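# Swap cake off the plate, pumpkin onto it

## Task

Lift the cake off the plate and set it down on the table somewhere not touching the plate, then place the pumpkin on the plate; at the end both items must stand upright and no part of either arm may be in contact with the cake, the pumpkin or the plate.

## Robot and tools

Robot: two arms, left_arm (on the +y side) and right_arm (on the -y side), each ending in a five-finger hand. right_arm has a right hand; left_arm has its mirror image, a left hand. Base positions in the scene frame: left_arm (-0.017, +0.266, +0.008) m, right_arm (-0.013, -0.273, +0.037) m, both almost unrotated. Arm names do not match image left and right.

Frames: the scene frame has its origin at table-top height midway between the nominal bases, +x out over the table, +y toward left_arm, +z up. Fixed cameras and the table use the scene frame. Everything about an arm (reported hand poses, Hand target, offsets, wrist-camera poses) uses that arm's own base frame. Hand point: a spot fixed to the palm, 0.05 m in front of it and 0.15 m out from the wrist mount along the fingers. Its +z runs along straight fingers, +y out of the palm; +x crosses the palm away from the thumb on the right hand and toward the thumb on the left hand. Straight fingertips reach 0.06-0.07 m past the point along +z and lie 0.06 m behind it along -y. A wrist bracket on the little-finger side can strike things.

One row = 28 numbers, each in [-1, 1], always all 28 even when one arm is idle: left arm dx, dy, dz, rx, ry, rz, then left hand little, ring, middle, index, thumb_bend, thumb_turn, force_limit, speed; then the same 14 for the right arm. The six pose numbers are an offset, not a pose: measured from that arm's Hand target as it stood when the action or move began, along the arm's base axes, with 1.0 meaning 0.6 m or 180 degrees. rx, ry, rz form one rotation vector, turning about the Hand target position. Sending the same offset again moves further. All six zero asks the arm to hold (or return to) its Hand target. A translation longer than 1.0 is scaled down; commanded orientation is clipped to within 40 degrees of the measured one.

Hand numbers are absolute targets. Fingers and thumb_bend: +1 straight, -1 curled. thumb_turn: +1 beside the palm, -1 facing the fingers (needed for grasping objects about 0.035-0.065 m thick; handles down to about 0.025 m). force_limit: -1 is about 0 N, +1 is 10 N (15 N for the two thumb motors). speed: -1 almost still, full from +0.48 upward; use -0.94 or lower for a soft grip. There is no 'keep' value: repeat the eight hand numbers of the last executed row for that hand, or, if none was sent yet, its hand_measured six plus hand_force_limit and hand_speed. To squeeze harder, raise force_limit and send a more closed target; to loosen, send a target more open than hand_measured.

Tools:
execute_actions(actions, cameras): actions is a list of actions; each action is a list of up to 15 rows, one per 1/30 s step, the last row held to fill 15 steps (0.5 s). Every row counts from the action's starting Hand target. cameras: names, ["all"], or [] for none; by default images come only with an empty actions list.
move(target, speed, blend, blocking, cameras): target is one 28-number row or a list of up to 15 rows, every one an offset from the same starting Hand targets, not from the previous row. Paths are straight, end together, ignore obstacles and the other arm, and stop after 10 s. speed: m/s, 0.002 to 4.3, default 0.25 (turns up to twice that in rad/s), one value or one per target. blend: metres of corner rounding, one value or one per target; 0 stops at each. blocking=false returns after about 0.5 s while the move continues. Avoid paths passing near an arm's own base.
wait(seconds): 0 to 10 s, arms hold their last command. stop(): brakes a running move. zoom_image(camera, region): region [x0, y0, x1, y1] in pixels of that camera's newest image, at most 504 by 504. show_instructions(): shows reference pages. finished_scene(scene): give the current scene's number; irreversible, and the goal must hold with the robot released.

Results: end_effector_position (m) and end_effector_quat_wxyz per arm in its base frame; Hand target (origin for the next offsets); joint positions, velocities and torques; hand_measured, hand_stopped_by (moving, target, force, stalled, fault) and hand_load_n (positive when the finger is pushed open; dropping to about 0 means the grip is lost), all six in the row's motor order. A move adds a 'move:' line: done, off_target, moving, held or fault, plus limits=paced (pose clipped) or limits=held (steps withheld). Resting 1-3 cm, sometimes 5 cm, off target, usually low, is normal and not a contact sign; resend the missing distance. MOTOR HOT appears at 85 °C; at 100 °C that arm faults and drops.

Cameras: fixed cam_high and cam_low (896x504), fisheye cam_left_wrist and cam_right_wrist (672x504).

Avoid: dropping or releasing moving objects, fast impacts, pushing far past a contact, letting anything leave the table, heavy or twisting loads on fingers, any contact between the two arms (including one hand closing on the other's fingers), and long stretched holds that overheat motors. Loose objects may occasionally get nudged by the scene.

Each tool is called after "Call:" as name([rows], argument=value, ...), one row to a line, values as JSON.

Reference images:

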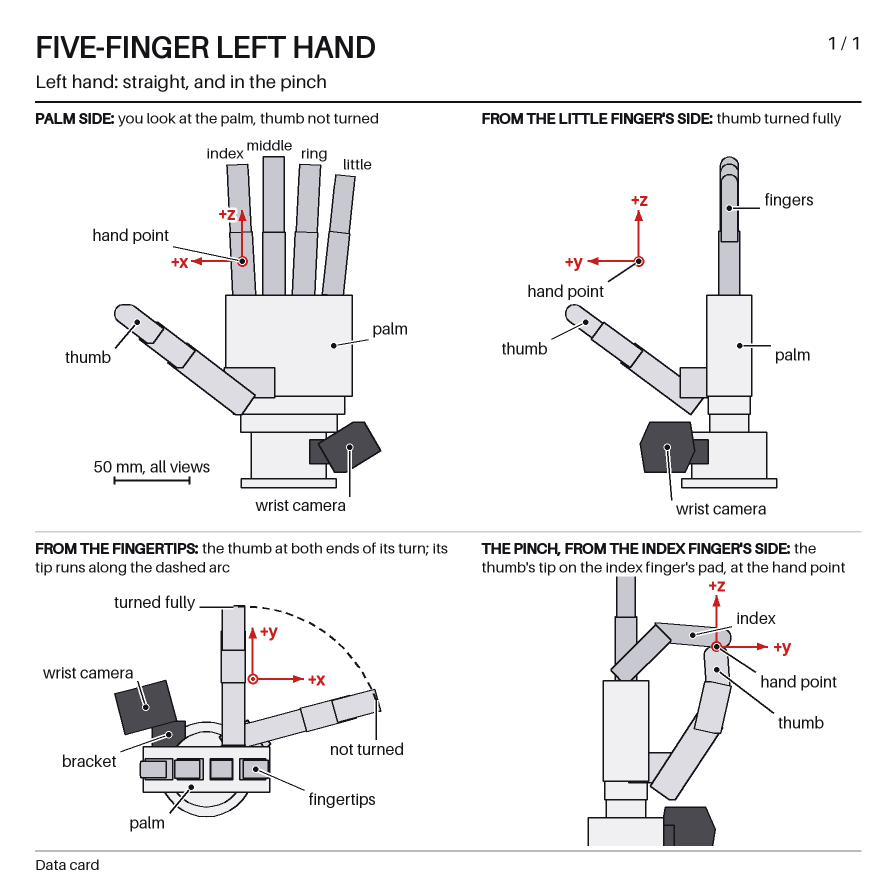

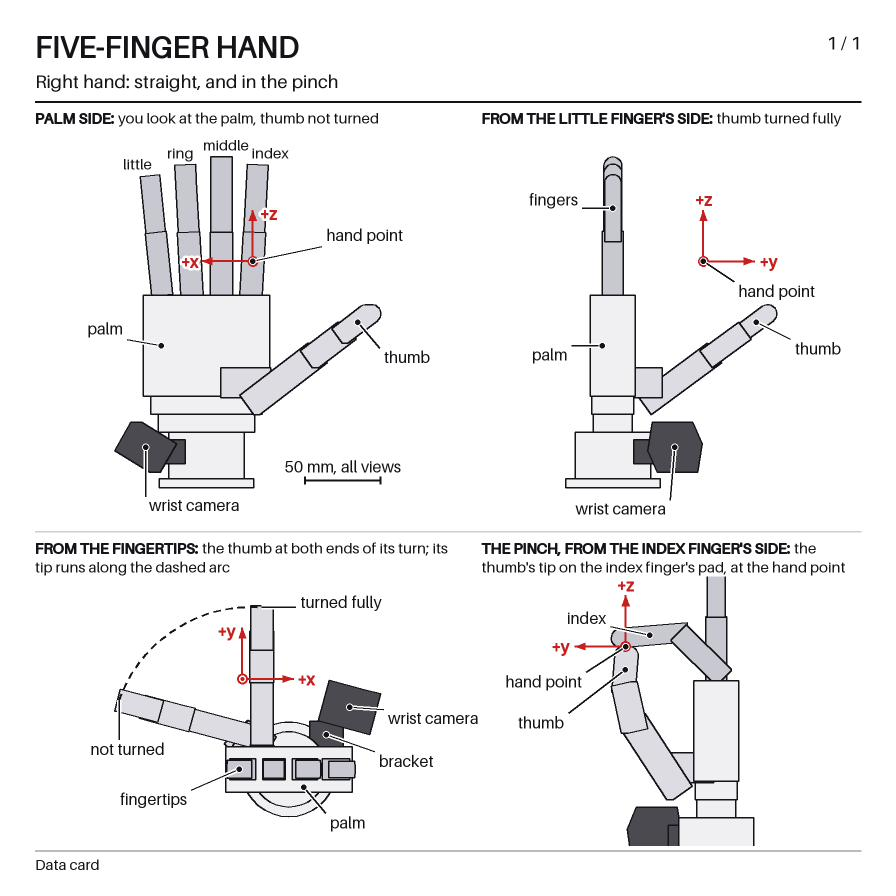

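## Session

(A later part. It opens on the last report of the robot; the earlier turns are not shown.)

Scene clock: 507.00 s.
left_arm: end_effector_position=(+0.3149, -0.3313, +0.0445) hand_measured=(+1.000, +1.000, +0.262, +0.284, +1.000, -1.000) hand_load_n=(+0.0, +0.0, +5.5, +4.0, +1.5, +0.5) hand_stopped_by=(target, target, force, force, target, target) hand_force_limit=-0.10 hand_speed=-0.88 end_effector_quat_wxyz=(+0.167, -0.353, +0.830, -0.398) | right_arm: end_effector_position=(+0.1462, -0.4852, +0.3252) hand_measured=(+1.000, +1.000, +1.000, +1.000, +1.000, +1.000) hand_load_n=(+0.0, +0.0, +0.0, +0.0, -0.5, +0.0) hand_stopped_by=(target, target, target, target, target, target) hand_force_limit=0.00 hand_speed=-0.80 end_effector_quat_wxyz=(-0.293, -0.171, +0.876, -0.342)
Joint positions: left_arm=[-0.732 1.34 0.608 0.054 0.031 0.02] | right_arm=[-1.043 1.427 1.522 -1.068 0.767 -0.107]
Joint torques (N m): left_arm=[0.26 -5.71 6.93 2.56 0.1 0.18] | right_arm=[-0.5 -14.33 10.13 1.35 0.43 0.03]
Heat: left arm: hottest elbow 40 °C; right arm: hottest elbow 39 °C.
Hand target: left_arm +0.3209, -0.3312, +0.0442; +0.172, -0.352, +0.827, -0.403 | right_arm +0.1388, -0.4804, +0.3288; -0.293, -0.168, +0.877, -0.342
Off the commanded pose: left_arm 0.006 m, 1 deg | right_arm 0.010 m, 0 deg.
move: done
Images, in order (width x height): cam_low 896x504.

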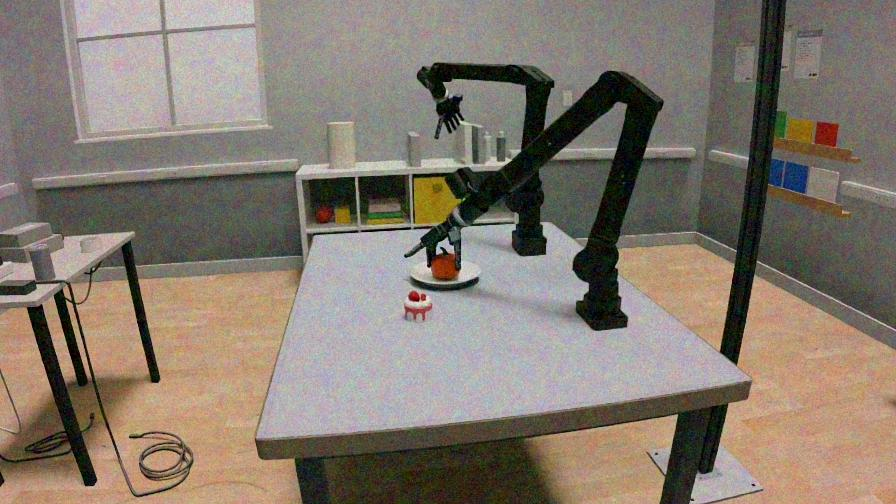

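Call:
move(target=[0,0,-0.0075,0,0,0,1,1,0,0,1,-1,-0.1,-0.88,0,0,0,0,0,0,1,1,1,1,1,1,0,-0.8], speed=0.04, cameras=["cam_low","cam_left_wrist"])

Call:
zoom_image(camera="cam_low", region=[390, 200, 500, 300])

Scene clock: 511.40 s.
left_arm: end_effector_position=(+0.3164, -0.3327, +0.0435) hand_measured=(+1.000, +1.000, +0.262, +0.284, +1.000, -1.000) hand_load_n=(+0.0, +0.0, +5.0, +4.0, +1.5, +0.5) hand_stopped_by=(target, target, force, force, target, target) hand_force_limit=-0.10 hand_speed=-0.88 end_effector_quat_wxyz=(+0.169, -0.352, +0.828, -0.402) | right_arm: end_effector_position=(+0.1462, -0.4852, +0.3252) hand_measured=(+1.000, +1.000, +1.000, +1.000, +1.000, +1.000) hand_load_n=(+0.0, +0.0, +0.0, +0.0, +0.0, +0.0) hand_stopped_by=(target, target, target, target, target, target) hand_force_limit=0.00 hand_speed=-0.80 end_effector_quat_wxyz=(-0.293, -0.171, +0.876, -0.342)
Joint positions: left_arm=[-0.732 1.347 0.606 0.072 0.031 0.02] | right_arm=[-1.043 1.427 1.522 -1.068 0.767 -0.107]
Joint torques (N m): left_arm=[0.32 -5.6 6.78 2.43 0.06 0.22] | right_arm=[-0.15 -14.04 10.04 1.44 0.48 0.05]
Heat: left arm: hottest elbow 40 °C; right arm: hottest elbow 39 °C.
Hand target: left_arm +0.3207, -0.3312, +0.0395; +0.172, -0.352, +0.827, -0.403 | right_arm +0.1388, -0.4804, +0.3288; -0.293, -0.168, +0.877, -0.342
Off the commanded pose: left_arm 0.006 m, 0 deg | right_arm 0.010 m, 0 deg.
move: done
camera_calibration:
cam_left_wrist: T_world_to_cam=[[0.224804, -0.640706, 0.734138, -0.312114], [-0.973398, -0.181884, 0.139334, 0.239321], [0.0442556, -0.745932, -0.66455, -0.120258], [0, 0, 0, 1]] pos_world=[0.308442, -0.246149, 0.115872]
Images, in order (width x height): cam_low 896x504, cam_left_wrist 672x504.

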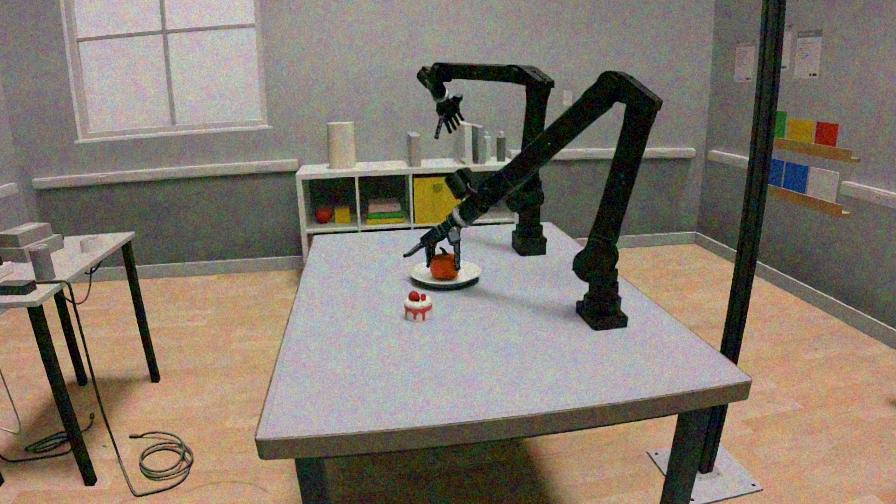

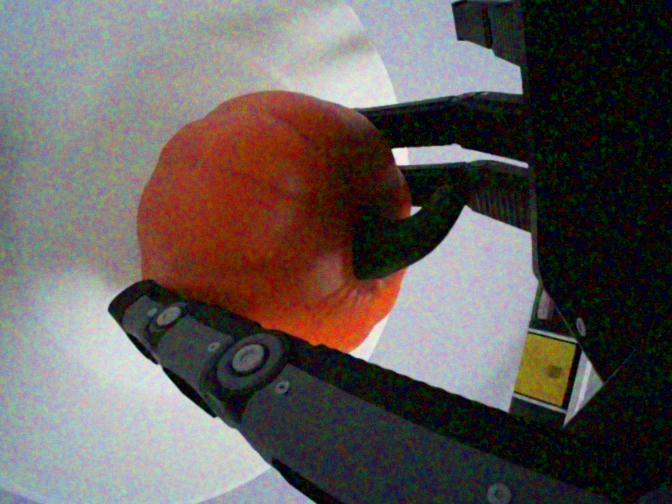

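Scaled by 4.582.

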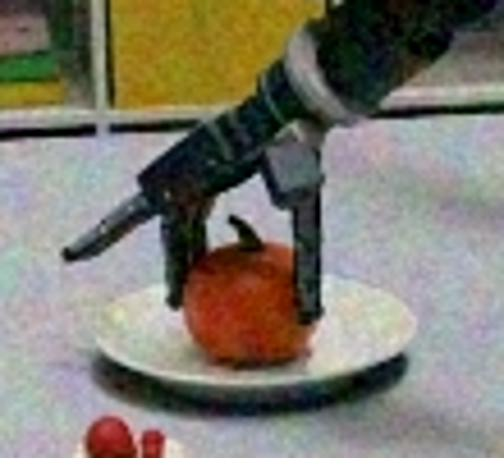

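Call:
move(target=[0,0,0,0,0,0,1,1,0.75,0.75,1,-1,-0.1,-0.8,0,0,0,0,0,0,1,1,1,1,1,1,0,-0.8], speed=0.04, cameras=["cam_low","cam_left_wrist"])

Call:
zoom_image(camera="cam_low", region=[390, 200, 500, 300])

Scene clock: 516.93 s.
left_arm: end_effector_position=(+0.3164, -0.3328, +0.0434) hand_measured=(+1.000, +1.000, +0.750, +0.750, +1.000, -1.000) hand_load_n=(+0.0, +0.0, +0.0, +0.0, +0.5, +0.0) hand_stopped_by=(target, target, target, target, target, target) hand_force_limit=-0.10 hand_speed=-0.80 end_effector_quat_wxyz=(+0.169, -0.352, +0.828, -0.402) | right_arm: end_effector_position=(+0.1462, -0.4852, +0.3252) hand_measured=(+1.000, +1.000, +1.000, +1.000, +1.000, +1.000) hand_load_n=(+0.0, +0.0, +0.0, +0.0, +0.0, +0.0) hand_stopped_by=(target, target, target, target, target, target) hand_force_limit=0.00 hand_speed=-0.80 end_effector_quat_wxyz=(-0.293, -0.171, +0.876, -0.342)
Joint positions: left_arm=[-0.732 1.347 0.606 0.072 0.031 0.02] | right_arm=[-1.043 1.427 1.522 -1.068 0.767 -0.107]
Joint torques (N m): left_arm=[0.32 -5.42 6.65 2.4 0.07 0.2] | right_arm=[0.09 -13.74 9.99 1.39 0.5 -0.04]
Heat: left arm: hottest elbow 39 °C; right arm: hottest elbow 39 °C.
Hand target: left_arm +0.3208, -0.3313, +0.0395; +0.172, -0.352, +0.827, -0.403 | right_arm +0.1388, -0.4804, +0.3288; -0.293, -0.168, +0.877, -0.342
Off the commanded pose: left_arm 0.006 m, 0 deg | right_arm 0.010 m, 0 deg.
move: done
camera_calibration:
cam_left_wrist: T_world_to_cam=[[0.224404, -0.640901, 0.734091, -0.311982], [-0.973509, -0.181339, 0.139273, 0.239608], [0.0438585, -0.745897, -0.664616, -0.12019], [0, 0, 0, 1]] pos_world=[0.308542, -0.246149, 0.115772]
Images, in order (width x height): cam_low 896x504, cam_left_wrist 672x504.

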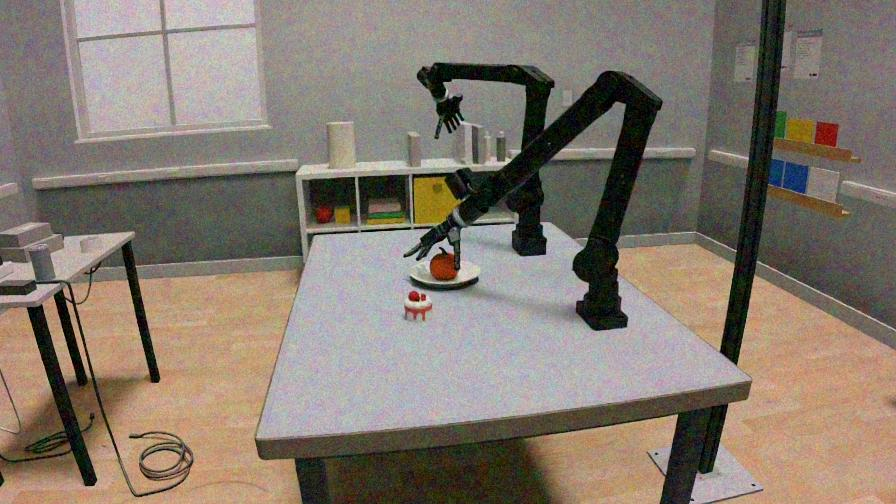

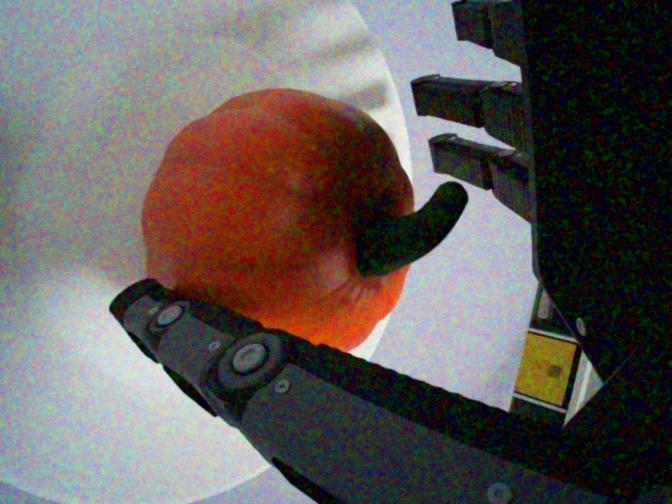

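Scaled by 4.582.

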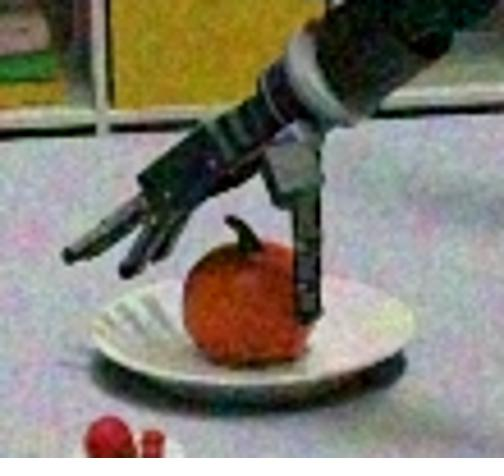

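Call:
move([
  [0,0,0.01,0,0,0,1,1,1,1,1,-1,-0.1,-0.5,0,0,0,0,0,0,1,1,1,1,1,1,0,-0.8],
  [-0.02,0.02,0.25,0,0,0,1,1,1,1,1,-1,-0.1,-0.5,0,0,0,0,0,0,1,1,1,1,1,1,0,-0.8],
], speed=0.08, cameras=["cam_high","cam_low","cam_left_wrist"])

Call:
zoom_image(camera="cam_low", region=[390, 200, 500, 330])

Scene clock: 530.07 s.
left_arm: end_effector_position=(+0.2912, -0.3092, +0.1526) hand_measured=(+1.000, +1.000, +1.000, +1.000, +1.000, -1.000) hand_load_n=(+0.0, +0.0, +0.0, +0.0, +0.0, +0.0) hand_stopped_by=(target, target, target, target, target, target) hand_force_limit=-0.10 hand_speed=-0.50 end_effector_quat_wxyz=(+0.157, -0.358, +0.840, -0.377) | right_arm: end_effector_position=(+0.1462, -0.4852, +0.3252) hand_measured=(+1.000, +1.000, +1.000, +1.000, +1.000, +1.000) hand_load_n=(+0.0, +0.0, +0.0, +0.0, +0.0, +0.0) hand_stopped_by=(target, target, target, target, target, target) hand_force_limit=0.00 hand_speed=-0.80 end_effector_quat_wxyz=(-0.293, -0.171, +0.876, -0.342)
Joint positions: left_arm=[-0.73 1.076 0.757 -0.41 0.033 0.021] | right_arm=[-1.043 1.427 1.522 -1.068 0.767 -0.107]
Joint torques (N m): left_arm=[0.5 -5.83 12.82 1.13 0.07 0.2] | right_arm=[-0.38 -13.74 9.78 1.25 0.44 0.04]
Heat: left arm: hottest elbow 39 °C; right arm: hottest elbow 39 °C.
Hand target: left_arm +0.3088, -0.3193, +0.1895; +0.172, -0.352, +0.827, -0.403 | right_arm +0.1388, -0.4804, +0.3288; -0.293, -0.168, +0.877, -0.342
Off the commanded pose: left_arm 0.042 m, 4 deg | right_arm 0.010 m, 0 deg.
move: off_target (left_arm)
camera_calibration:
cam_left_wrist: T_world_to_cam=[[0.257395, -0.669101, 0.697174, -0.384057], [-0.96621, -0.188427, 0.175882, 0.19422], [0.0136829, -0.718887, -0.694992, -0.00715551], [0, 0, 0, 1]] pos_world=[0.286609, -0.225521, 0.228622]
Images, in order (width x height): cam_high 896x504, cam_low 896x504, cam_left_wrist 672x504.

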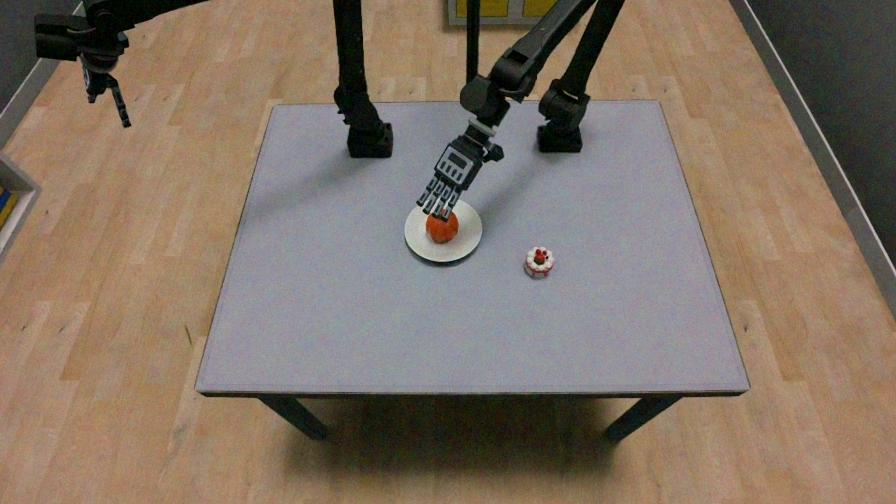

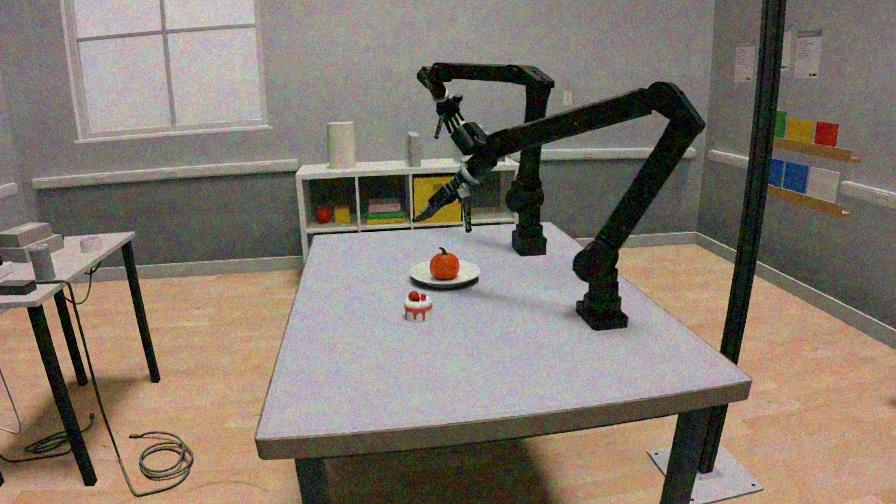

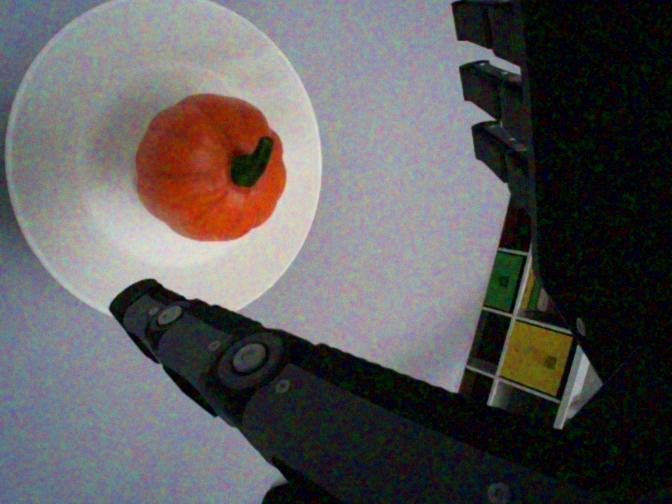

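Scaled by 3.877.

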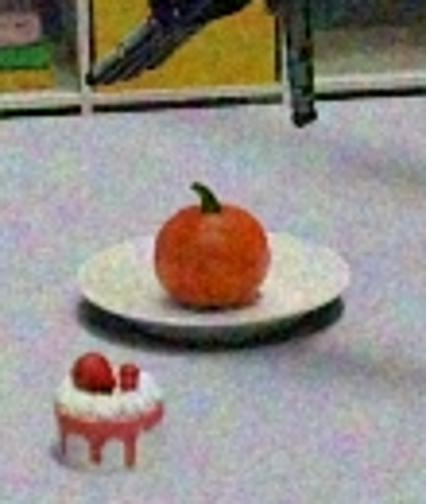

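Call:
finished_scene(scene=1)

The scene is finished: the task was done.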